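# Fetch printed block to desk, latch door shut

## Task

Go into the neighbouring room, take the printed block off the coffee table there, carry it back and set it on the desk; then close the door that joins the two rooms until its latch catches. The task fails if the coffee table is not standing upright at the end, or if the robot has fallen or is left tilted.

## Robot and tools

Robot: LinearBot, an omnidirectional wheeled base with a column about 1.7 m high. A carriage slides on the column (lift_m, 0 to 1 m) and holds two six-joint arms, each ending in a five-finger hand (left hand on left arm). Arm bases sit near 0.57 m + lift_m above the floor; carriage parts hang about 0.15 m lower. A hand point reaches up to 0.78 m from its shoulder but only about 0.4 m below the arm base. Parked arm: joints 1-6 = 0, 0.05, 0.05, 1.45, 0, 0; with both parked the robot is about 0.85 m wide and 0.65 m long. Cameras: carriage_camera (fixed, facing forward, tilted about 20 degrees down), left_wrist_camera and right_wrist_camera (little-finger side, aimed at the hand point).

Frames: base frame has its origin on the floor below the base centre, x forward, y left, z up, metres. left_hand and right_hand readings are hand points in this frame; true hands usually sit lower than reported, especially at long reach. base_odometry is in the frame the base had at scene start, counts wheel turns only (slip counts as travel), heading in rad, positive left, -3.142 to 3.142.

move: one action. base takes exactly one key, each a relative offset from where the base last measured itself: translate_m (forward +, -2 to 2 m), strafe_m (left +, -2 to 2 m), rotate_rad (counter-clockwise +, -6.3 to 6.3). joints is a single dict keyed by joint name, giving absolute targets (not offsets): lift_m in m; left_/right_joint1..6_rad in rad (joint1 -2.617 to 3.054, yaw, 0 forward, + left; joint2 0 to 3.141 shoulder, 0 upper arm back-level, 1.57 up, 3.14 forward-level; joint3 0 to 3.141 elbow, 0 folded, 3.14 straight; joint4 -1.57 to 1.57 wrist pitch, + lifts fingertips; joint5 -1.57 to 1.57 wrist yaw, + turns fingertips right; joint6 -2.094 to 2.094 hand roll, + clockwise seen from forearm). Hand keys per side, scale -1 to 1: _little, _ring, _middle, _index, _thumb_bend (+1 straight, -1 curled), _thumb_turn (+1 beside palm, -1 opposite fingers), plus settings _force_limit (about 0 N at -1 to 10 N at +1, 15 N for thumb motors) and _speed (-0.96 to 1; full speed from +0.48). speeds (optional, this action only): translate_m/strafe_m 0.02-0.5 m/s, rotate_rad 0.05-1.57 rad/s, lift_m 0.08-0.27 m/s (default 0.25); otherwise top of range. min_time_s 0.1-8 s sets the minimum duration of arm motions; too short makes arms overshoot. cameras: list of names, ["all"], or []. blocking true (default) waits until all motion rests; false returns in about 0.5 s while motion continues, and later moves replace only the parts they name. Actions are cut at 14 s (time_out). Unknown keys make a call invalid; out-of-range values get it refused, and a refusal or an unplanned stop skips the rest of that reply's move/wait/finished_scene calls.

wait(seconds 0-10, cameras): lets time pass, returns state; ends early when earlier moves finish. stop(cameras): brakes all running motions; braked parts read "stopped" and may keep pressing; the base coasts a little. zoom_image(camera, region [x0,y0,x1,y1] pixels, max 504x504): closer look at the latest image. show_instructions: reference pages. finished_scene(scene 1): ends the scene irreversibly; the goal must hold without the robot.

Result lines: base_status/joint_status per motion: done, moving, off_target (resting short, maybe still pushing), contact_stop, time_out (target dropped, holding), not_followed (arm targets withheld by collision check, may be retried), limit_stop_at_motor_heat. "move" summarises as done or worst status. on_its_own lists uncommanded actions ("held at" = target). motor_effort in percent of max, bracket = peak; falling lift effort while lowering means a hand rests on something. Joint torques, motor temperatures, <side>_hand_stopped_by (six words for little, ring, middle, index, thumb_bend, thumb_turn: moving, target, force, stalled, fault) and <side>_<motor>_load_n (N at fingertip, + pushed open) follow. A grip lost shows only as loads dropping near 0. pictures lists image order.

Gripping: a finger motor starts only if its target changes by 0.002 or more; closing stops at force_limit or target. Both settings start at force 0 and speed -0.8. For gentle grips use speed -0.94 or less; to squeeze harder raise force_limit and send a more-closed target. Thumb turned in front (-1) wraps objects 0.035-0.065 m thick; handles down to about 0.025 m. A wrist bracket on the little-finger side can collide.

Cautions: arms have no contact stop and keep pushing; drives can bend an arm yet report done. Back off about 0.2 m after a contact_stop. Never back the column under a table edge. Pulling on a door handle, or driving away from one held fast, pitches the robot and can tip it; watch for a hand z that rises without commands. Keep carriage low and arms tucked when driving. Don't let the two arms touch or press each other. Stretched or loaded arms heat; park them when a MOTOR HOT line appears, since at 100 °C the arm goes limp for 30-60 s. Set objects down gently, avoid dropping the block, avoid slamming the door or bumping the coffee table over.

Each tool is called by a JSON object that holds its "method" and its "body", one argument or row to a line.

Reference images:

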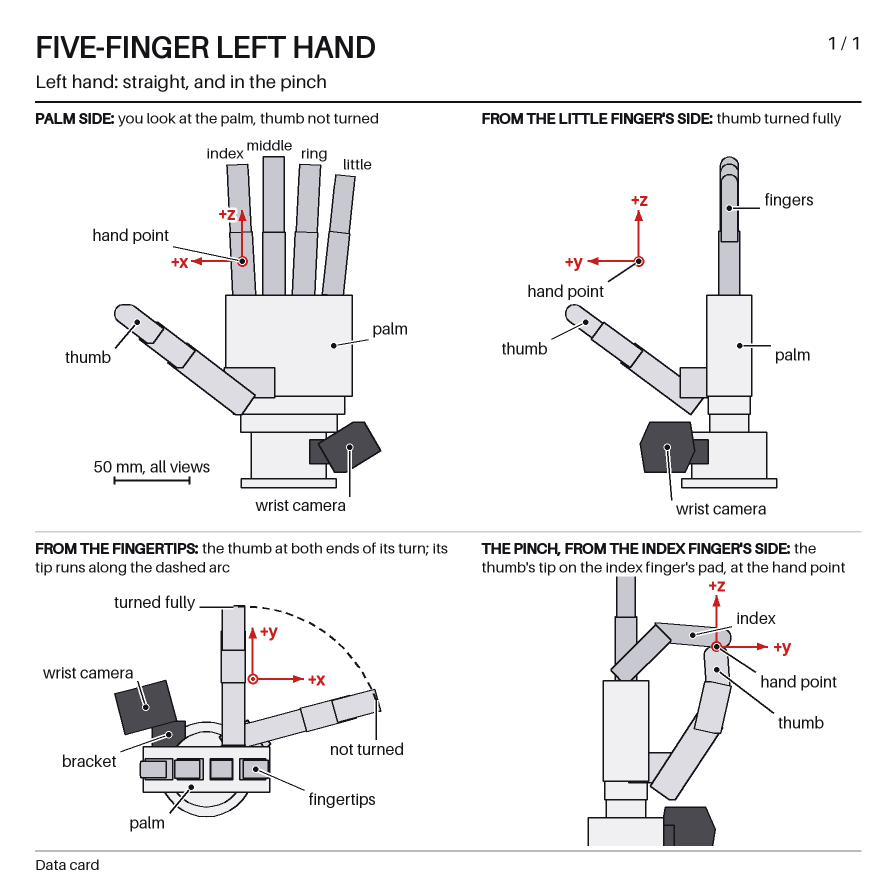

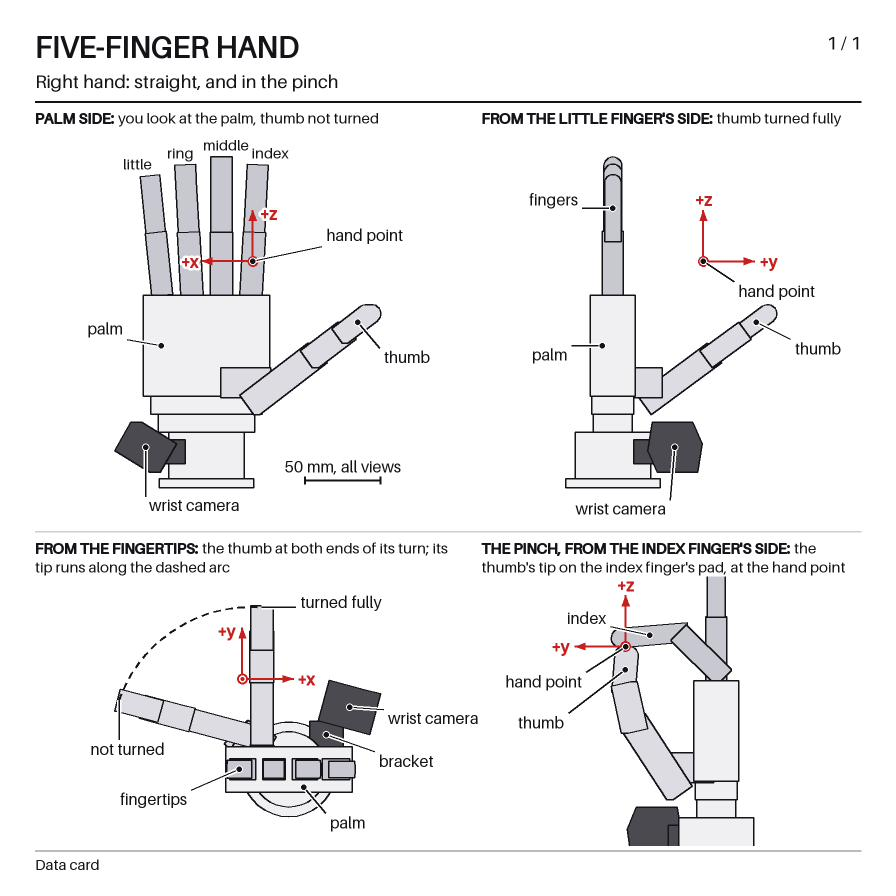

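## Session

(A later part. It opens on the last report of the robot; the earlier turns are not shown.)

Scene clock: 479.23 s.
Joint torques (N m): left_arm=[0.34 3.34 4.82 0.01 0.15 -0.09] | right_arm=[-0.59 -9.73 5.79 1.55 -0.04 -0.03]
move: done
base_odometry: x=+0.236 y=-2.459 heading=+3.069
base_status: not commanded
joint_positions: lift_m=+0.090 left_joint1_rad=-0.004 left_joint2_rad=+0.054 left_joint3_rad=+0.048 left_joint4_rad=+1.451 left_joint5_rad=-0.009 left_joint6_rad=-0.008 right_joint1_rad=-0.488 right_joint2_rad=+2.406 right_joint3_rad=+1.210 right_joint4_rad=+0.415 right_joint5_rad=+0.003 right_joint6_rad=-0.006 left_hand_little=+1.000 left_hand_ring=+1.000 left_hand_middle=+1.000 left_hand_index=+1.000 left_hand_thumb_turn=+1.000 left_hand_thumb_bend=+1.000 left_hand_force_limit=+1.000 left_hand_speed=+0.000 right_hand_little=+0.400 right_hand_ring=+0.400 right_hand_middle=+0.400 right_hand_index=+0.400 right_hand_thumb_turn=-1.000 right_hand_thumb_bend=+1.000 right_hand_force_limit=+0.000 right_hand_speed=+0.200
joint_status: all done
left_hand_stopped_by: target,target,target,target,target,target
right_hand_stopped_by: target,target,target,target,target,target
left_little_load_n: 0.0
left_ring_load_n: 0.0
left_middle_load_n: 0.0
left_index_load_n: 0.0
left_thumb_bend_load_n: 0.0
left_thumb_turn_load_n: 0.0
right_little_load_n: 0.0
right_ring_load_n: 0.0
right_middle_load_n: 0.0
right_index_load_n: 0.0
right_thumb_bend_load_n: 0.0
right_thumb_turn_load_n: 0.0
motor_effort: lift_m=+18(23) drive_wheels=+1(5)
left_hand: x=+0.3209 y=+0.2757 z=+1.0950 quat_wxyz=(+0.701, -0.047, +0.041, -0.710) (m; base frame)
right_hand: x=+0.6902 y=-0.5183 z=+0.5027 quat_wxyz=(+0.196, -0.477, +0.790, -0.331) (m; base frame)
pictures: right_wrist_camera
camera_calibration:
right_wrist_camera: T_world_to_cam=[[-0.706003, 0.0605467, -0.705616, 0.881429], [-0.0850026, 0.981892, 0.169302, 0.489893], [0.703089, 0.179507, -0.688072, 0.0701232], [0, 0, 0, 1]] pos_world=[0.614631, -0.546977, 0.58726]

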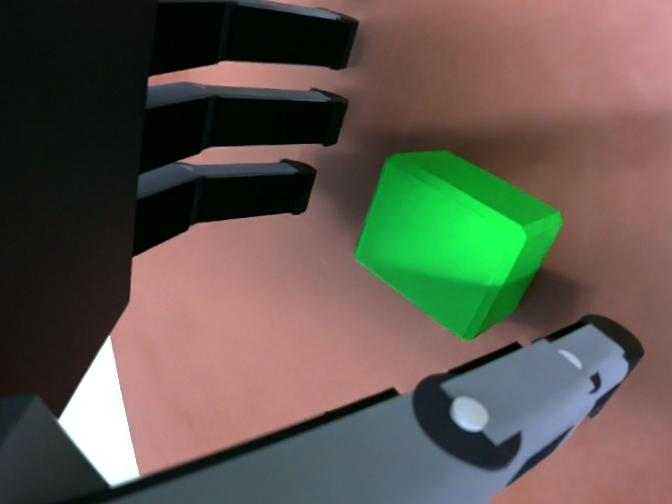

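{"method": "move", "body": {
  "joints": {"lift_m": 0.075},
  "speeds": {"lift_m": 0.08},
  "cameras": []
}}

{"method": "move", "body": {
  "joints": {"right_hand_speed": -0.85, "right_hand_force_limit": 0.0, "right_hand_little": -0.3, "right_hand_ring": -0.3, "right_hand_middle": -0.3, "right_hand_index": -0.3},
  "cameras": ["right_wrist_camera", "carriage_camera"]
}}

Scene clock: 481.93 s.
Joint torques (N m): left_arm=[0.32 3.43 4.78 0.02 0.15 -0.09] | right_arm=[-0.53 -9.77 5.74 1.38 -0.07 -0.02]
move: done
base_odometry: x=+0.236 y=-2.459 heading=+3.069
base_status: not commanded
joint_positions: lift_m=+0.075 left_joint1_rad=-0.004 left_joint2_rad=+0.054 left_joint3_rad=+0.048 left_joint4_rad=+1.452 left_joint5_rad=-0.009 left_joint6_rad=-0.008 right_joint1_rad=-0.488 right_joint2_rad=+2.406 right_joint3_rad=+1.211 right_joint4_rad=+0.432 right_joint5_rad=+0.003 right_joint6_rad=-0.006 left_hand_little=+1.000 left_hand_ring=+1.000 left_hand_middle=+1.000 left_hand_index=+1.000 left_hand_thumb_turn=+1.000 left_hand_thumb_bend=+1.000 left_hand_force_limit=+1.000 left_hand_speed=+0.000 right_hand_little=+0.400 right_hand_ring=+0.400 right_hand_middle=+0.400 right_hand_index=+0.400 right_hand_thumb_turn=-1.000 right_hand_thumb_bend=+1.000 right_hand_force_limit=+0.000 right_hand_speed=+0.200
joint_status: all done
left_hand_stopped_by: target,target,target,target,target,target
right_hand_stopped_by: target,target,target,target,target,target
left_little_load_n: 0.0
left_ring_load_n: -0.5
left_middle_load_n: 0.0
left_index_load_n: 0.0
left_thumb_bend_load_n: 0.0
left_thumb_turn_load_n: 0.0
right_little_load_n: 0.0
right_ring_load_n: 0.0
right_middle_load_n: -1.5
right_index_load_n: 0.0
right_thumb_bend_load_n: 0.0
right_thumb_turn_load_n: 0.0
motor_effort: lift_m=+16(17) drive_wheels=+2(5)
left_hand: x=+0.3208 y=+0.2758 z=+1.0805 quat_wxyz=(+0.702, -0.047, +0.041, -0.710) (m; base frame)
right_hand: x=+0.6940 y=-0.5203 z=+0.4909 quat_wxyz=(+0.200, -0.476, +0.787, -0.338) (m; base frame)
pictures: none
No camera images: "cameras" was empty.

Scene clock: 484.10 s.
Joint torques (N m): left_arm=[0.27 3.41 4.85 0.01 0.14 -0.1] | right_arm=[-0.62 -9.73 5.68 1.52 -0.05 -0.04]
move: off_target
base_odometry: x=+0.236 y=-2.459 heading=+3.069
base_status: not commanded
joint_positions: lift_m=+0.075 left_joint1_rad=-0.004 left_joint2_rad=+0.054 left_joint3_rad=+0.048 left_joint4_rad=+1.452 left_joint5_rad=-0.009 left_joint6_rad=-0.008 right_joint1_rad=-0.488 right_joint2_rad=+2.406 right_joint3_rad=+1.211 right_joint4_rad=+0.414 right_joint5_rad=+0.003 right_joint6_rad=-0.006 left_hand_little=+1.000 left_hand_ring=+1.000 left_hand_middle=+1.000 left_hand_index=+1.000 left_hand_thumb_turn=+1.000 left_hand_thumb_bend=+1.000 left_hand_force_limit=+1.000 left_hand_speed=+0.000 right_hand_little=-0.300 right_hand_ring=-0.300 right_hand_middle=-0.237 right_hand_index=-0.250 right_hand_thumb_turn=-1.000 right_hand_thumb_bend=+1.000 right_hand_force_limit=+0.000 right_hand_speed=-0.850
joint_status: right_hand_middle off_target (ended at -0.237, target -0.300); right_hand_index off_target (ended at -0.250, target -0.300); the others done
left_hand_stopped_by: target,target,target,target,target,target
right_hand_stopped_by: target,target,force,force,target,target
left_little_load_n: 0.0
left_ring_load_n: 0.0
left_middle_load_n: 0.0
left_index_load_n: 0.0
left_thumb_bend_load_n: 0.0
left_thumb_turn_load_n: 0.0
right_little_load_n: 0.0
right_ring_load_n: 0.0
right_middle_load_n: 5.0
right_index_load_n: 5.0
right_thumb_bend_load_n: 2.5
right_thumb_turn_load_n: -2.0
motor_effort: lift_m=+16(16) drive_wheels=+2(2)
left_hand: x=+0.3208 y=+0.2758 z=+1.0805 quat_wxyz=(+0.702, -0.047, +0.041, -0.710) (m; base frame)
right_hand: x=+0.6903 y=-0.5184 z=+0.4882 quat_wxyz=(+0.196, -0.478, +0.790, -0.331) (m; base frame)
pictures: carriage_camera, right_wrist_camera
camera_calibration:
carriage_camera: T_world_to_cam=[[0.0313181, -0.997305, -0.0663422, 0.0653112], [-0.35736, 0.0508147, -0.932583, 1.02751], [0.933441, 0.0529149, -0.354806, 0.259036], [0, 0, 0, 1]] pos_world=[0.123352, -0.000784432, 1.05448]
right_wrist_camera: T_world_to_cam=[[-0.706224, 0.0607088, -0.70538, 0.871286], [-0.0849041, 0.981864, 0.16951, 0.492154], [0.702879, 0.179602, -0.688262, 0.0604354], [0, 0, 0, 1]] pos_world=[0.614631, -0.546977, 0.572759]

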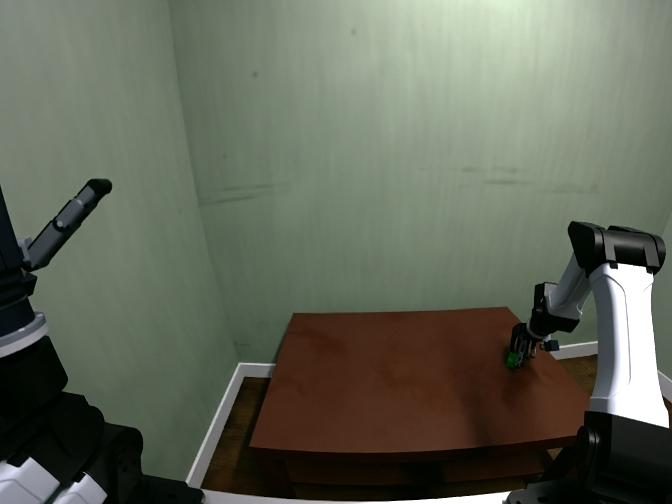

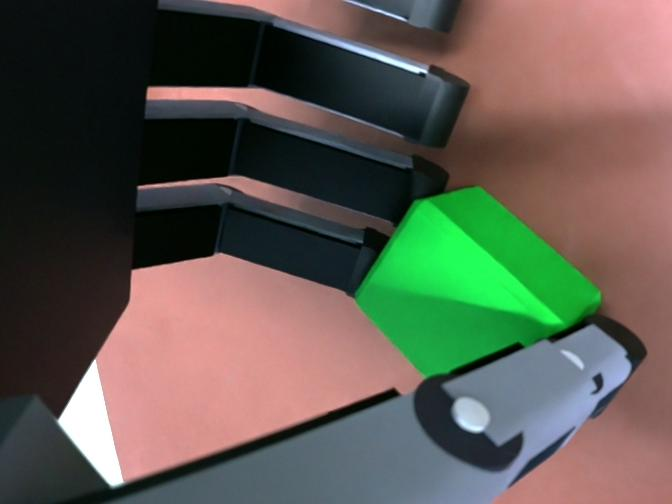

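{"method": "move", "body": {
  "joints": {"right_hand_force_limit": 0.6, "right_hand_middle": -0.5, "right_hand_index": -0.5},
  "cameras": []
}}

{"method": "move", "body": {
  "joints": {"lift_m": 0.13},
  "speeds": {"lift_m": 0.08},
  "cameras": ["right_wrist_camera", "carriage_camera"]
}}

Scene clock: 487.57 s.
Joint torques (N m): left_arm=[0.31 3.45 4.9 0.01 0.14 -0.11] | right_arm=[-0.55 -9.73 5.7 1.51 -0.04 -0.03]
move: off_target
base_odometry: x=+0.236 y=-2.459 heading=+3.069
base_status: not commanded
joint_positions: lift_m=+0.075 left_joint1_rad=-0.004 left_joint2_rad=+0.054 left_joint3_rad=+0.048 left_joint4_rad=+1.452 left_joint5_rad=-0.009 left_joint6_rad=-0.008 right_joint1_rad=-0.488 right_joint2_rad=+2.406 right_joint3_rad=+1.211 right_joint4_rad=+0.414 right_joint5_rad=+0.003 right_joint6_rad=-0.006 left_hand_little=+1.000 left_hand_ring=+1.000 left_hand_middle=+1.000 left_hand_index=+1.000 left_hand_thumb_turn=+1.000 left_hand_thumb_bend=+1.000 left_hand_force_limit=+1.000 left_hand_speed=+0.000 right_hand_little=-0.300 right_hand_ring=-0.300 right_hand_middle=-0.261 right_hand_index=-0.274 right_hand_thumb_turn=-1.000 right_hand_thumb_bend=+1.001 right_hand_force_limit=+0.600 right_hand_speed=-0.850
joint_status: right_hand_middle off_target (ended at -0.261, target -0.500); right_hand_index off_target (ended at -0.274, target -0.500); the others done
left_hand_stopped_by: target,target,target,target,target,target
right_hand_stopped_by: target,target,force,force,target,target
left_little_load_n: -0.5
left_ring_load_n: 0.0
left_middle_load_n: 0.0
left_index_load_n: 0.0
left_thumb_bend_load_n: 0.0
left_thumb_turn_load_n: 0.0
right_little_load_n: 0.0
right_ring_load_n: 0.0
right_middle_load_n: 10.0
right_index_load_n: 9.0
right_thumb_bend_load_n: 4.5
right_thumb_turn_load_n: -2.5
motor_effort: lift_m=+16(16) drive_wheels=+2(2)
left_hand: x=+0.3208 y=+0.2758 z=+1.0805 quat_wxyz=(+0.702, -0.047, +0.041, -0.710) (m; base frame)
right_hand: x=+0.6902 y=-0.5183 z=+0.4881 quat_wxyz=(+0.196, -0.478, +0.790, -0.331) (m; base frame)
pictures: none
No camera images: "cameras" was empty.

Scene clock: 488.63 s.
Joint torques (N m): left_arm=[0.32 3.25 4.89 0 0.15 -0.1] | right_arm=[-0.54 -10.21 5.63 1.57 -0.04 -0.02]
move: done
base_odometry: x=+0.236 y=-2.459 heading=+3.069
base_status: not commanded
joint_positions: lift_m=+0.130 left_joint1_rad=-0.004 left_joint2_rad=+0.054 left_joint3_rad=+0.048 left_joint4_rad=+1.452 left_joint5_rad=-0.009 left_joint6_rad=-0.008 right_joint1_rad=-0.488 right_joint2_rad=+2.410 right_joint3_rad=+1.211 right_joint4_rad=+0.408 right_joint5_rad=+0.003 right_joint6_rad=-0.006 left_hand_little=+1.000 left_hand_ring=+1.000 left_hand_middle=+1.000 left_hand_index=+1.000 left_hand_thumb_turn=+1.000 left_hand_thumb_bend=+1.000 left_hand_force_limit=+1.000 left_hand_speed=+0.000 right_hand_little=-0.300 right_hand_ring=-0.300 right_hand_middle=-0.261 right_hand_index=-0.274 right_hand_thumb_turn=-1.000 right_hand_thumb_bend=+1.001 right_hand_force_limit=+0.600 right_hand_speed=-0.850
joint_status: all done
left_hand_stopped_by: target,target,target,target,target,target
right_hand_stopped_by: target,target,force,force,target,target
left_little_load_n: 0.0
left_ring_load_n: 0.0
left_middle_load_n: 0.0
left_index_load_n: 0.0
left_thumb_bend_load_n: 0.0
left_thumb_turn_load_n: 0.0
right_little_load_n: 0.5
right_ring_load_n: 0.0
right_middle_load_n: 10.0
right_index_load_n: 9.0
right_thumb_bend_load_n: 4.5
right_thumb_turn_load_n: -2.0
motor_effort: lift_m=+19(25) drive_wheels=+1(2)
left_hand: x=+0.3208 y=+0.2758 z=+1.1350 quat_wxyz=(+0.702, -0.047, +0.041, -0.710) (m; base frame)
right_hand: x=+0.6880 y=-0.5171 z=+0.5396 quat_wxyz=(+0.193, -0.479, +0.792, -0.327) (m; base frame)
pictures: carriage_camera, right_wrist_camera
camera_calibration:
carriage_camera: T_world_to_cam=[[0.0313181, -0.997305, -0.0663422, 0.0689335], [-0.35736, 0.0508147, -0.932583, 1.07843], [0.933441, 0.0529149, -0.354806, 0.278409], [0, 0, 0, 1]] pos_world=[0.123352, -0.000784432, 1.10908]
right_wrist_camera: T_world_to_cam=[[-0.712853, 0.064254, -0.698364, 0.90845], [-0.0832561, 0.980999, 0.175242, 0.477374], [0.696354, 0.183065, -0.693958, 0.106553], [0, 0, 0, 1]] pos_world=[0.613137, -0.546181, 0.624716]

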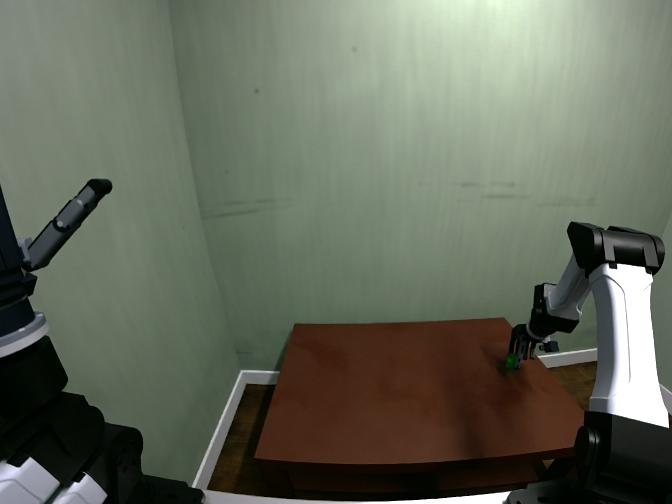

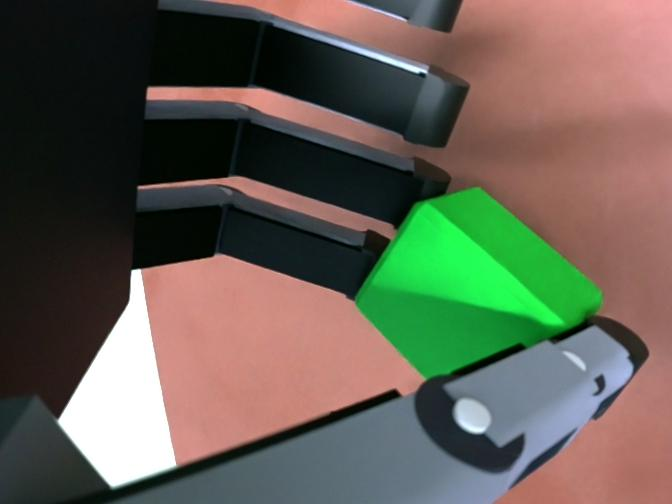

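{"method": "move", "body": {
  "joints": {"lift_m": 0.3},
  "base": {"translate_m": -0.35},
  "speeds": {"translate_m": 0.2, "lift_m": 0.2},
  "cameras": []
}}

{"method": "move", "body": {
  "joints": {"right_joint1_rad": 0.0, "right_joint2_rad": 0.05, "right_joint3_rad": 0.05, "right_joint4_rad": 1.45},
  "base": {"translate_m": -1.08},
  "speeds": {"translate_m": 0.25},
  "min_time_s": 4,
  "cameras": ["carriage_camera", "right_wrist_camera"]
}}

Scene clock: 504.07 s.
Joint torques (N m): left_arm=[0.21 3.44 4.81 0.01 0.16 -0.05] | right_arm=[-0.4 -10.56 5.59 1.58 -0.05 -0.01]
move: done
base_odometry: x=+0.585 y=-2.485 heading=+3.069
base_status: done
joint_positions: lift_m=+0.300 left_joint1_rad=-0.004 left_joint2_rad=+0.054 left_joint3_rad=+0.048 left_joint4_rad=+1.451 left_joint5_rad=-0.009 left_joint6_rad=-0.008 right_joint1_rad=-0.490 right_joint2_rad=+2.416 right_joint3_rad=+1.211 right_joint4_rad=+0.408 right_joint5_rad=+0.003 right_joint6_rad=-0.006 left_hand_little=+1.000 left_hand_ring=+1.000 left_hand_middle=+1.000 left_hand_index=+1.000 left_hand_thumb_turn=+1.000 left_hand_thumb_bend=+1.000 left_hand_force_limit=+1.000 left_hand_speed=+0.000 right_hand_little=-0.300 right_hand_ring=-0.300 right_hand_middle=-0.261 right_hand_index=-0.274 right_hand_thumb_turn=-1.000 right_hand_thumb_bend=+1.001 right_hand_force_limit=+0.600 right_hand_speed=-0.850
joint_status: all done
left_hand_stopped_by: target,target,target,target,target,target
right_hand_stopped_by: target,target,force,force,target,target
left_little_load_n: 0.0
left_ring_load_n: 0.0
left_middle_load_n: 0.0
left_index_load_n: 0.0
left_thumb_bend_load_n: 0.0
left_thumb_turn_load_n: 0.0
right_little_load_n: 0.0
right_ring_load_n: 0.0
right_middle_load_n: 10.0
right_index_load_n: 9.0
right_thumb_bend_load_n: 4.5
right_thumb_turn_load_n: -2.5
motor_effort: lift_m=+19(24) drive_wheels=-3(14)
left_hand: x=+0.3211 y=+0.2757 z=+1.3049 quat_wxyz=(+0.701, -0.048, +0.041, -0.710) (m; base frame)
right_hand: x=+0.6863 y=-0.5169 z=+0.7067 quat_wxyz=(+0.192, -0.479, +0.793, -0.324) (m; base frame)
pictures: none
No camera images: "cameras" was empty.

Scene clock: 509.77 s.
Joint torques (N m): left_arm=[0.25 3.41 5.03 -0.02 0.15 -0.11] | right_arm=[0.25 2.45 5.55 0.13 -0.08 -0.01]
move: done
base_odometry: x=+1.662 y=-2.563 heading=+3.069
base_status: done
joint_positions: lift_m=+0.300 left_joint1_rad=-0.004 left_joint2_rad=+0.054 left_joint3_rad=+0.048 left_joint4_rad=+1.450 left_joint5_rad=-0.009 left_joint6_rad=-0.008 right_joint1_rad=-0.006 right_joint2_rad=+0.058 right_joint3_rad=+0.056 right_joint4_rad=+1.444 right_joint5_rad=+0.002 right_joint6_rad=-0.006 left_hand_little=+1.000 left_hand_ring=+1.000 left_hand_middle=+1.000 left_hand_index=+1.000 left_hand_thumb_turn=+1.000 left_hand_thumb_bend=+1.000 left_hand_force_limit=+1.000 left_hand_speed=+0.000 right_hand_little=-0.300 right_hand_ring=-0.300 right_hand_middle=-0.261 right_hand_index=-0.274 right_hand_thumb_turn=-1.000 right_hand_thumb_bend=+1.001 right_hand_force_limit=+0.600 right_hand_speed=-0.850
joint_status: all done
left_hand_stopped_by: target,target,target,target,target,target
right_hand_stopped_by: target,target,force,force,target,target
left_little_load_n: 0.0
left_ring_load_n: 0.0
left_middle_load_n: 0.0
left_index_load_n: 0.0
left_thumb_bend_load_n: 0.0
left_thumb_turn_load_n: 0.0
right_little_load_n: 0.0
right_ring_load_n: 0.0
right_middle_load_n: 10.0
right_index_load_n: 8.5
right_thumb_bend_load_n: 4.5
right_thumb_turn_load_n: -2.5
motor_effort: lift_m=+19(19) drive_wheels=-2(9)
left_hand: x=+0.3212 y=+0.2757 z=+1.3048 quat_wxyz=(+0.701, -0.048, +0.041, -0.710) (m; base frame)
right_hand: x=+0.3225 y=-0.2763 z=+1.3062 quat_wxyz=(+0.701, -0.045, +0.046, -0.710) (m; base frame)
pictures: carriage_camera, right_wrist_camera
camera_calibration:
carriage_camera: T_world_to_cam=[[0.0313181, -0.997305, -0.0663422, 0.0802117], [-0.35736, 0.0508147, -0.932583, 1.23697], [0.933441, 0.0529149, -0.354806, 0.338726], [0, 0, 0, 1]] pos_world=[0.123352, -0.000784432, 1.27908]
right_wrist_camera: T_world_to_cam=[[0.954847, -0.283089, -0.0901584, -0.260446], [0.194922, 0.825938, -0.528992, 0.863663], [0.224217, 0.487532, 0.843824, -0.923357], [0, 0, 0, 1]] pos_world=[0.287371, -0.336895, 1.21254]

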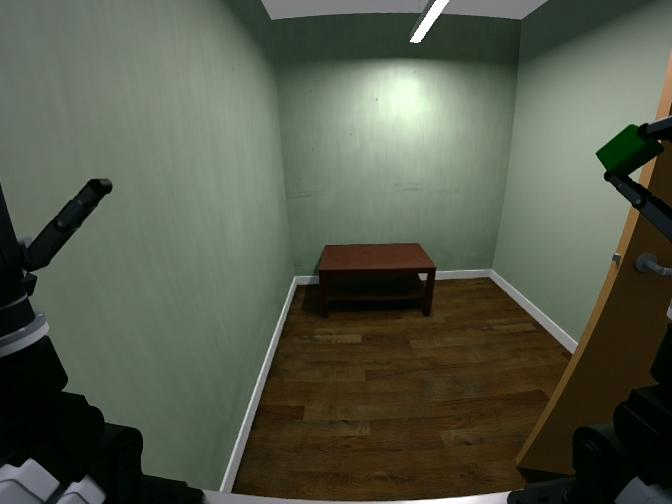

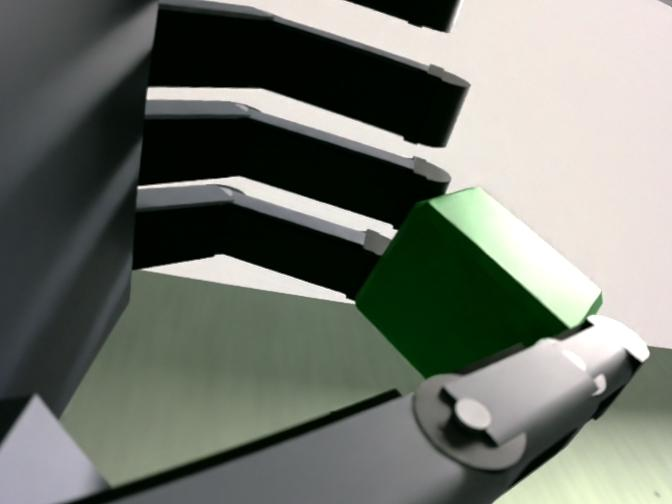

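{"method": "move", "body": {
  "base": {"strafe_m": -1.45},
  "joints": {"lift_m": 0.2},
  "speeds": {"strafe_m": 0.3},
  "cameras": ["carriage_camera"]
}}

Scene clock: 519.23 s.
Joint torques (N m): left_arm=[0.09 3.34 4.83 0.06 0.12 -0.1] | right_arm=[0.25 2.81 6.16 0.11 -0.06 -0.01]
move: done
base_odometry: x=+1.768 y=-1.117 heading=+3.069
base_status: done
joint_positions: lift_m=+0.200 left_joint1_rad=-0.004 left_joint2_rad=+0.053 left_joint3_rad=+0.048 left_joint4_rad=+1.450 left_joint5_rad=-0.009 left_joint6_rad=-0.008 right_joint1_rad=-0.005 right_joint2_rad=+0.054 right_joint3_rad=+0.049 right_joint4_rad=+1.444 right_joint5_rad=+0.002 right_joint6_rad=-0.006 left_hand_little=+1.000 left_hand_ring=+1.000 left_hand_middle=+1.000 left_hand_index=+1.000 left_hand_thumb_turn=+1.000 left_hand_thumb_bend=+1.000 left_hand_force_limit=+1.000 left_hand_speed=+0.000 right_hand_little=-0.300 right_hand_ring=-0.300 right_hand_middle=-0.261 right_hand_index=-0.274 right_hand_thumb_turn=-1.000 right_hand_thumb_bend=+1.001 right_hand_force_limit=+0.600 right_hand_speed=-0.850
joint_status: all done
left_hand_stopped_by: target,target,target,target,target,target
right_hand_stopped_by: target,target,force,force,target,target
left_little_load_n: 0.0
left_ring_load_n: 0.0
left_middle_load_n: 0.0
left_index_load_n: 0.0
left_thumb_bend_load_n: 0.0
left_thumb_turn_load_n: 0.0
right_little_load_n: 0.0
right_ring_load_n: 0.0
right_middle_load_n: 10.0
right_index_load_n: 8.5
right_thumb_bend_load_n: 4.5
right_thumb_turn_load_n: -2.5
motor_effort: lift_m=+17(19) drive_wheels=-3(8)
left_hand: x=+0.3211 y=+0.2758 z=+1.2052 quat_wxyz=(+0.702, -0.048, +0.041, -0.710) (m; base frame)
right_hand: x=+0.3234 y=-0.2762 z=+1.2045 quat_wxyz=(+0.702, -0.046, +0.047, -0.710) (m; base frame)
pictures: carriage_camera
camera_calibration:
carriage_camera: T_world_to_cam=[[0.0313181, -0.997305, -0.0663422, 0.0735974], [-0.35736, 0.0508147, -0.932583, 1.14399], [0.933441, 0.0529149, -0.354806, 0.303351], [0, 0, 0, 1]] pos_world=[0.123352, -0.000784432, 1.17938]

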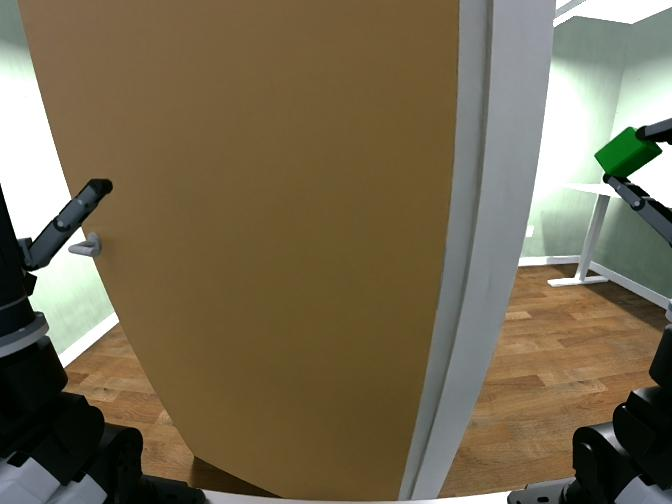

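{"method": "move", "body": {
  "base": {"strafe_m": -0.95},
  "speeds": {"strafe_m": 0.2},
  "cameras": ["carriage_camera"]
}}

Scene clock: 530.13 s.
Joint torques (N m): left_arm=[0.25 3.41 4.9 0.01 0.13 -0.1] | right_arm=[0.17 2.78 6.17 0.11 -0.07 -0.02]
move: done
base_odometry: x=+1.837 y=-0.169 heading=+3.069
base_status: done
joint_positions: lift_m=+0.200 left_joint1_rad=-0.003 left_joint2_rad=+0.053 left_joint3_rad=+0.048 left_joint4_rad=+1.450 left_joint5_rad=-0.009 left_joint6_rad=-0.008 right_joint1_rad=-0.004 right_joint2_rad=+0.054 right_joint3_rad=+0.049 right_joint4_rad=+1.444 right_joint5_rad=+0.002 right_joint6_rad=-0.006 left_hand_little=+1.000 left_hand_ring=+1.000 left_hand_middle=+1.000 left_hand_index=+1.000 left_hand_thumb_turn=+1.000 left_hand_thumb_bend=+1.000 left_hand_force_limit=+1.000 left_hand_speed=+0.000 right_hand_little=-0.300 right_hand_ring=-0.300 right_hand_middle=-0.261 right_hand_index=-0.274 right_hand_thumb_turn=-1.000 right_hand_thumb_bend=+1.001 right_hand_force_limit=+0.600 right_hand_speed=-0.850
joint_status: not commanded
left_hand_stopped_by: target,target,target,target,target,target
right_hand_stopped_by: target,target,force,force,target,target
left_little_load_n: 0.0
left_ring_load_n: 0.0
left_middle_load_n: 0.0
left_index_load_n: 0.0
left_thumb_bend_load_n: 0.0
left_thumb_turn_load_n: -0.5
right_little_load_n: 0.0
right_ring_load_n: -0.5
right_middle_load_n: 10.0
right_index_load_n: 8.5
right_thumb_bend_load_n: 4.5
right_thumb_turn_load_n: -2.5
motor_effort: lift_m=+17(17) drive_wheels=-3(8)
left_hand: x=+0.3211 y=+0.2758 z=+1.2052 quat_wxyz=(+0.702, -0.048, +0.041, -0.710) (m; base frame)
right_hand: x=+0.3234 y=-0.2761 z=+1.2045 quat_wxyz=(+0.702, -0.046, +0.047, -0.709) (m; base frame)
pictures: carriage_camera
camera_calibration:
carriage_camera: T_world_to_cam=[[0.0313181, -0.997305, -0.0663422, 0.0735974], [-0.35736, 0.0508147, -0.932583, 1.14399], [0.933441, 0.0529149, -0.354806, 0.303351], [0, 0, 0, 1]] pos_world=[0.123352, -0.000784432, 1.17938]

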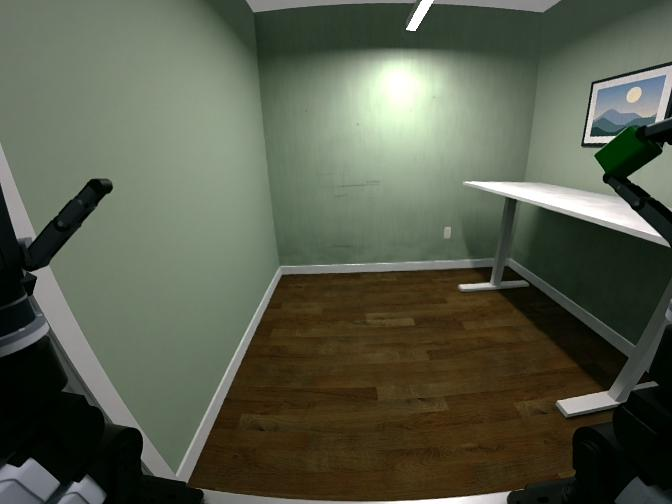

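{"method": "move", "body": {
  "base": {"translate_m": 1.2},
  "joints": {"lift_m": 0.6},
  "speeds": {"translate_m": 0.3, "lift_m": 0.12},
  "cameras": []
}}

{"method": "move", "body": {
  "base": {"rotate_rad": -1.571},
  "speeds": {"rotate_rad": 0.8},
  "cameras": ["carriage_camera"]
}}

Scene clock: 546.53 s.
Joint torques (N m): left_arm=[0.17 3.37 4.93 0.04 0.11 -0.06] | right_arm=[0.12 2.84 6.2 0.11 -0.07 -0.03]
move: done
base_odometry: x=+0.640 y=-0.081 heading=+3.068
base_status: done
joint_positions: lift_m=+0.600 left_joint1_rad=-0.003 left_joint2_rad=+0.053 left_joint3_rad=+0.048 left_joint4_rad=+1.449 left_joint5_rad=-0.009 left_joint6_rad=-0.008 right_joint1_rad=-0.004 right_joint2_rad=+0.053 right_joint3_rad=+0.049 right_joint4_rad=+1.445 right_joint5_rad=+0.002 right_joint6_rad=-0.006 left_hand_little=+1.000 left_hand_ring=+1.000 left_hand_middle=+1.000 left_hand_index=+1.000 left_hand_thumb_turn=+1.000 left_hand_thumb_bend=+1.000 left_hand_force_limit=+1.000 left_hand_speed=+0.000 right_hand_little=-0.300 right_hand_ring=-0.300 right_hand_middle=-0.261 right_hand_index=-0.274 right_hand_thumb_turn=-1.000 right_hand_thumb_bend=+1.001 right_hand_force_limit=+0.600 right_hand_speed=-0.850
joint_status: all done
left_hand_stopped_by: target,target,target,target,target,target
right_hand_stopped_by: target,target,force,force,target,target
left_little_load_n: 0.0
left_ring_load_n: 0.0
left_middle_load_n: 0.0
left_index_load_n: 0.0
left_thumb_bend_load_n: 0.0
left_thumb_turn_load_n: -0.5
right_little_load_n: -0.5
right_ring_load_n: 0.0
right_middle_load_n: 10.0
right_index_load_n: 8.5
right_thumb_bend_load_n: 4.5
right_thumb_turn_load_n: -2.0
motor_effort: lift_m=+19(24) drive_wheels=-4(10)
left_hand: x=+0.3213 y=+0.2758 z=+1.6048 quat_wxyz=(+0.702, -0.048, +0.041, -0.710) (m; base frame)
right_hand: x=+0.3230 y=-0.2761 z=+1.6043 quat_wxyz=(+0.702, -0.045, +0.047, -0.709) (m; base frame)
pictures: none
No camera images: "cameras" was empty.

Scene clock: 549.80 s.
Joint torques (N m): left_arm=[0.21 3.47 4.97 0.05 0.15 -0.06] | right_arm=[0.18 2.77 6.13 0.1 -0.07 -0.03]
move: done
base_odometry: x=+0.640 y=-0.082 heading=+1.498
base_status: done
joint_positions: lift_m=+0.600 left_joint1_rad=-0.003 left_joint2_rad=+0.053 left_joint3_rad=+0.048 left_joint4_rad=+1.449 left_joint5_rad=-0.009 left_joint6_rad=-0.008 right_joint1_rad=-0.004 right_joint2_rad=+0.053 right_joint3_rad=+0.049 right_joint4_rad=+1.445 right_joint5_rad=+0.002 right_joint6_rad=-0.006 left_hand_little=+1.000 left_hand_ring=+1.000 left_hand_middle=+1.000 left_hand_index=+1.000 left_hand_thumb_turn=+1.000 left_hand_thumb_bend=+1.000 left_hand_force_limit=+1.000 left_hand_speed=+0.000 right_hand_little=-0.300 right_hand_ring=-0.300 right_hand_middle=-0.261 right_hand_index=-0.274 right_hand_thumb_turn=-1.000 right_hand_thumb_bend=+1.001 right_hand_force_limit=+0.600 right_hand_speed=-0.850
joint_status: not commanded
left_hand_stopped_by: target,target,target,target,target,target
right_hand_stopped_by: target,target,force,force,target,target
left_little_load_n: 0.0
left_ring_load_n: 0.0
left_middle_load_n: 0.0
left_index_load_n: 0.0
left_thumb_bend_load_n: 0.0
left_thumb_turn_load_n: 0.0
right_little_load_n: 0.0
right_ring_load_n: 0.0
right_middle_load_n: 10.0
right_index_load_n: 8.5
right_thumb_bend_load_n: 4.5
right_thumb_turn_load_n: -2.5
motor_effort: lift_m=+19(19) drive_wheels=+3(9)
left_hand: x=+0.3213 y=+0.2758 z=+1.6048 quat_wxyz=(+0.702, -0.048, +0.041, -0.710) (m; base frame)
right_hand: x=+0.3230 y=-0.2761 z=+1.6043 quat_wxyz=(+0.702, -0.045, +0.047, -0.709) (m; base frame)
pictures: carriage_camera
camera_calibration:
carriage_camera: T_world_to_cam=[[0.0313181, -0.997305, -0.0663422, 0.100114], [-0.35736, 0.0508147, -0.932583, 1.51675], [0.933441, 0.0529149, -0.354806, 0.445167], [0, 0, 0, 1]] pos_world=[0.123352, -0.000784432, 1.57908]

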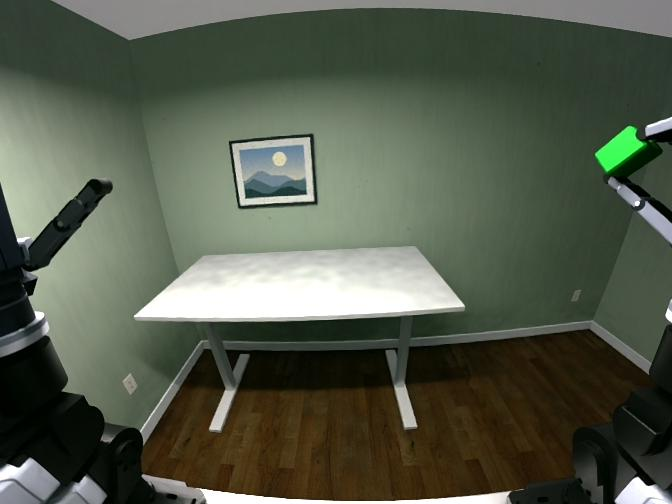

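{"method": "move", "body": {
  "joints": {"lift_m": 0.67, "right_joint1_rad": 0.0, "right_joint2_rad": 2.414, "right_joint3_rad": 1.214, "right_joint4_rad": 0.415},
  "min_time_s": 4,
  "cameras": []
}}

{"method": "move", "body": {
  "base": {"translate_m": 0.5},
  "speeds": {"translate_m": 0.15},
  "cameras": ["carriage_camera", "right_wrist_camera"]
}}

Scene clock: 569.93 s.
Joint torques (N m): left_arm=[0.25 3.44 4.92 0.03 0.16 -0.09] | right_arm=[0.08 -9.58 7.58 1.52 -0.04 -0.02]
move: done
base_odometry: x=+0.640 y=-0.082 heading=+1.498
base_status: not commanded
joint_positions: lift_m=+0.670 left_joint1_rad=-0.003 left_joint2_rad=+0.053 left_joint3_rad=+0.048 left_joint4_rad=+1.449 left_joint5_rad=-0.009 left_joint6_rad=-0.008 right_joint1_rad=-0.004 right_joint2_rad=+2.405 right_joint3_rad=+1.189 right_joint4_rad=+0.414 right_joint5_rad=+0.002 right_joint6_rad=-0.006 left_hand_little=+1.000 left_hand_ring=+1.000 left_hand_middle=+1.000 left_hand_index=+1.000 left_hand_thumb_turn=+1.000 left_hand_thumb_bend=+1.000 left_hand_force_limit=+1.000 left_hand_speed=+0.000 right_hand_little=-0.300 right_hand_ring=-0.300 right_hand_middle=-0.261 right_hand_index=-0.274 right_hand_thumb_turn=-1.000 right_hand_thumb_bend=+1.001 right_hand_force_limit=+0.600 right_hand_speed=-0.850
joint_status: all done
left_hand_stopped_by: target,target,target,target,target,target
right_hand_stopped_by: target,target,force,force,target,target
left_little_load_n: 0.0
left_ring_load_n: 0.0
left_middle_load_n: 0.0
left_index_load_n: 0.0
left_thumb_bend_load_n: 0.0
left_thumb_turn_load_n: 0.0
right_little_load_n: 0.0
right_ring_load_n: 0.0
right_middle_load_n: 10.0
right_index_load_n: 9.0
right_thumb_bend_load_n: 4.0
right_thumb_turn_load_n: -2.0
motor_effort: lift_m=+19(23) drive_wheels=+3(3)
left_hand: x=+0.3213 y=+0.2758 z=+1.6748 quat_wxyz=(+0.702, -0.048, +0.041, -0.710) (m; base frame)
right_hand: x=+0.7266 y=-0.2777 z=+1.0770 quat_wxyz=(+0.263, -0.656, +0.655, -0.267) (m; base frame)
pictures: none
No camera images: "cameras" was empty.

Scene clock: 574.27 s.
Joint torques (N m): left_arm=[0.21 3.49 4.98 0.02 0.12 -0.05] | right_arm=[0.2 -9.55 7.56 1.56 -0.04 -0.04]
move: done
base_odometry: x=+0.677 y=+0.417 heading=+1.497
base_status: done
joint_positions: lift_m=+0.670 left_joint1_rad=-0.003 left_joint2_rad=+0.053 left_joint3_rad=+0.048 left_joint4_rad=+1.450 left_joint5_rad=-0.009 left_joint6_rad=-0.008 right_joint1_rad=-0.004 right_joint2_rad=+2.405 right_joint3_rad=+1.189 right_joint4_rad=+0.409 right_joint5_rad=+0.002 right_joint6_rad=-0.006 left_hand_little=+1.000 left_hand_ring=+1.000 left_hand_middle=+1.000 left_hand_index=+1.000 left_hand_thumb_turn=+1.000 left_hand_thumb_bend=+1.000 left_hand_force_limit=+1.000 left_hand_speed=+0.000 right_hand_little=-0.300 right_hand_ring=-0.300 right_hand_middle=-0.261 right_hand_index=-0.274 right_hand_thumb_turn=-1.000 right_hand_thumb_bend=+1.001 right_hand_force_limit=+0.600 right_hand_speed=-0.850
joint_status: not commanded
left_hand_stopped_by: target,target,target,target,target,target
right_hand_stopped_by: target,target,force,force,target,target
left_little_load_n: 0.0
left_ring_load_n: 0.0
left_middle_load_n: 0.0
left_index_load_n: 0.0
left_thumb_bend_load_n: 0.0
left_thumb_turn_load_n: 0.0
right_little_load_n: 0.0
right_ring_load_n: 0.0
right_middle_load_n: 10.0
right_index_load_n: 8.5
right_thumb_bend_load_n: 4.5
right_thumb_turn_load_n: -2.5
motor_effort: lift_m=+19(19) drive_wheels=-7(12)
left_hand: x=+0.3211 y=+0.2758 z=+1.6749 quat_wxyz=(+0.702, -0.048, +0.041, -0.710) (m; base frame)
right_hand: x=+0.7255 y=-0.2777 z=+1.0763 quat_wxyz=(+0.261, -0.657, +0.656, -0.266) (m; base frame)
pictures: carriage_camera, right_wrist_camera
camera_calibration:
carriage_camera: T_world_to_cam=[[0.0313181, -0.997305, -0.0663422, 0.104758], [-0.35736, 0.0508147, -0.932583, 1.58203], [0.933441, 0.0529149, -0.354806, 0.470004], [0, 0, 0, 1]] pos_world=[0.123352, -0.000784432, 1.64908]
right_wrist_camera: T_world_to_cam=[[-0.670945, -0.275201, -0.688547, 1.15948], [-0.528172, 0.829121, 0.183284, 0.423563], [0.520449, 0.486644, -0.701648, 0.629275], [0, 0, 0, 1]] pos_world=[0.674159, -0.338327, 1.16226]

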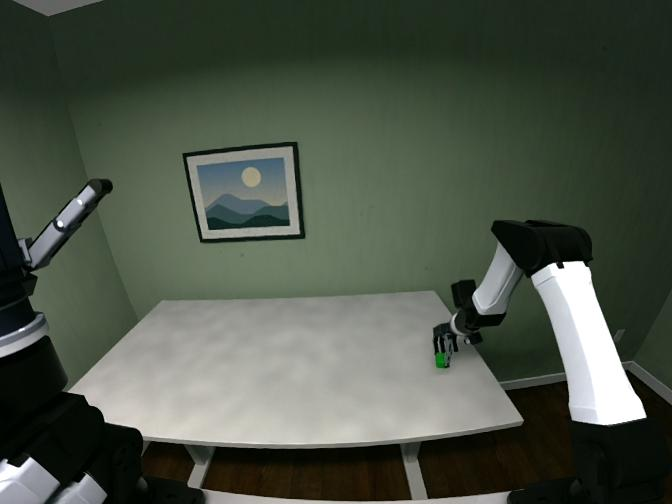

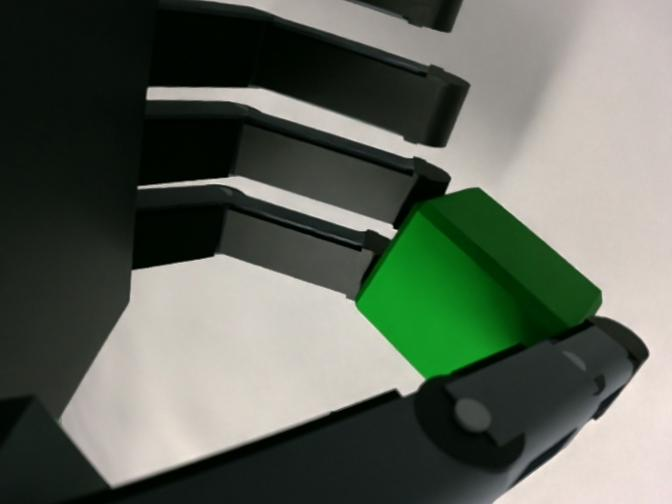

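{"method": "move", "body": {
  "joints": {"lift_m": 0.58},
  "speeds": {"lift_m": 0.1},
  "cameras": ["carriage_camera", "right_wrist_camera"]
}}

{"method": "zoom_image", "body": {
  "camera": "carriage_camera",
  "region": [380, 260, 540, 420]
}}

Scene clock: 578.00 s.
Joint torques (N m): left_arm=[0.16 3.49 4.94 0.01 0.15 -0.08] | right_arm=[0.16 -10.09 7.01 1.53 -0.02 -0.04]
move: done
base_odometry: x=+0.677 y=+0.417 heading=+1.497
base_status: not commanded
joint_positions: lift_m=+0.580 left_joint1_rad=-0.003 left_joint2_rad=+0.053 left_joint3_rad=+0.048 left_joint4_rad=+1.451 left_joint5_rad=-0.009 left_joint6_rad=-0.008 right_joint1_rad=-0.004 right_joint2_rad=+2.410 right_joint3_rad=+1.195 right_joint4_rad=+0.409 right_joint5_rad=+0.002 right_joint6_rad=-0.006 left_hand_little=+1.000 left_hand_ring=+1.000 left_hand_middle=+1.000 left_hand_index=+1.000 left_hand_thumb_turn=+1.000 left_hand_thumb_bend=+1.000 left_hand_force_limit=+1.000 left_hand_speed=+0.000 right_hand_little=-0.300 right_hand_ring=-0.300 right_hand_middle=-0.261 right_hand_index=-0.274 right_hand_thumb_turn=-1.000 right_hand_thumb_bend=+1.001 right_hand_force_limit=+0.600 right_hand_speed=-0.850
joint_status: all done
left_hand_stopped_by: target,target,target,target,target,target
right_hand_stopped_by: target,target,force,force,target,target
left_little_load_n: 0.0
left_ring_load_n: 0.0
left_middle_load_n: 0.0
left_index_load_n: 0.0
left_thumb_bend_load_n: 0.0
left_thumb_turn_load_n: 0.0
right_little_load_n: 0.0
right_ring_load_n: 0.0
right_middle_load_n: 10.0
right_index_load_n: 9.0
right_thumb_bend_load_n: 4.5
right_thumb_turn_load_n: -2.0
motor_effort: lift_m=+17(19) drive_wheels=+4(8)
left_hand: x=+0.3209 y=+0.2758 z=+1.5852 quat_wxyz=(+0.702, -0.047, +0.041, -0.710) (m; base frame)
right_hand: x=+0.7271 y=-0.2777 z=+0.9859 quat_wxyz=(+0.262, -0.656, +0.656, -0.266) (m; base frame)
pictures: carriage_camera, right_wrist_camera
camera_calibration:
carriage_camera: T_world_to_cam=[[0.0313181, -0.997305, -0.0663422, 0.0988008], [-0.35736, 0.0508147, -0.932583, 1.49828], [0.933441, 0.0529149, -0.354806, 0.438142], [0, 0, 0, 1]] pos_world=[0.123352, -0.000784432, 1.55928]
right_wrist_camera: T_world_to_cam=[[-0.669965, -0.274791, -0.689664, 1.09872], [-0.528196, 0.829233, 0.182707, 0.441579], [0.521686, 0.486685, -0.700701, 0.563146], [0, 0, 0, 1]] pos_world=[0.675558, -0.338329, 1.07166]

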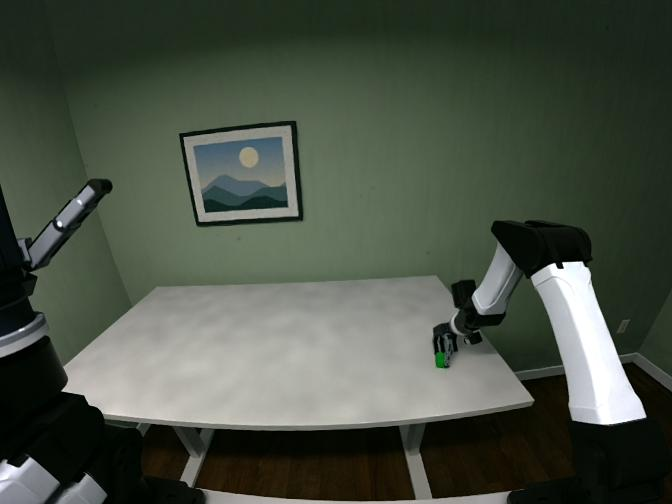

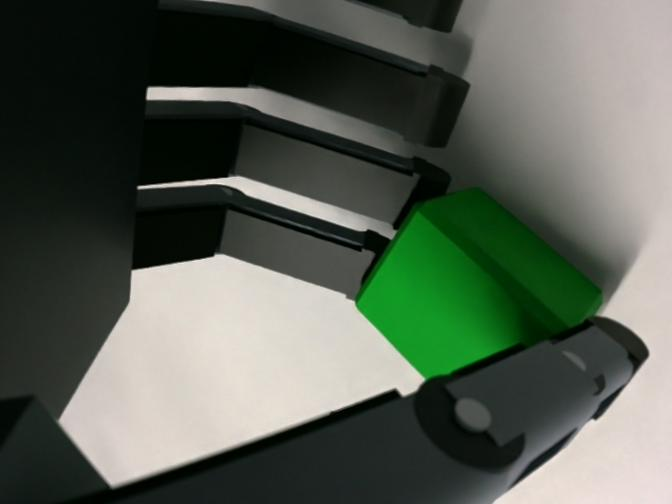

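Scaled by 3.150 from the camera's 672x504 image, which has a finer 960x720 frame.

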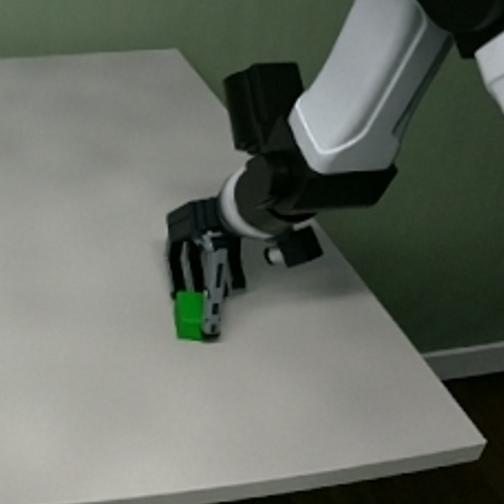

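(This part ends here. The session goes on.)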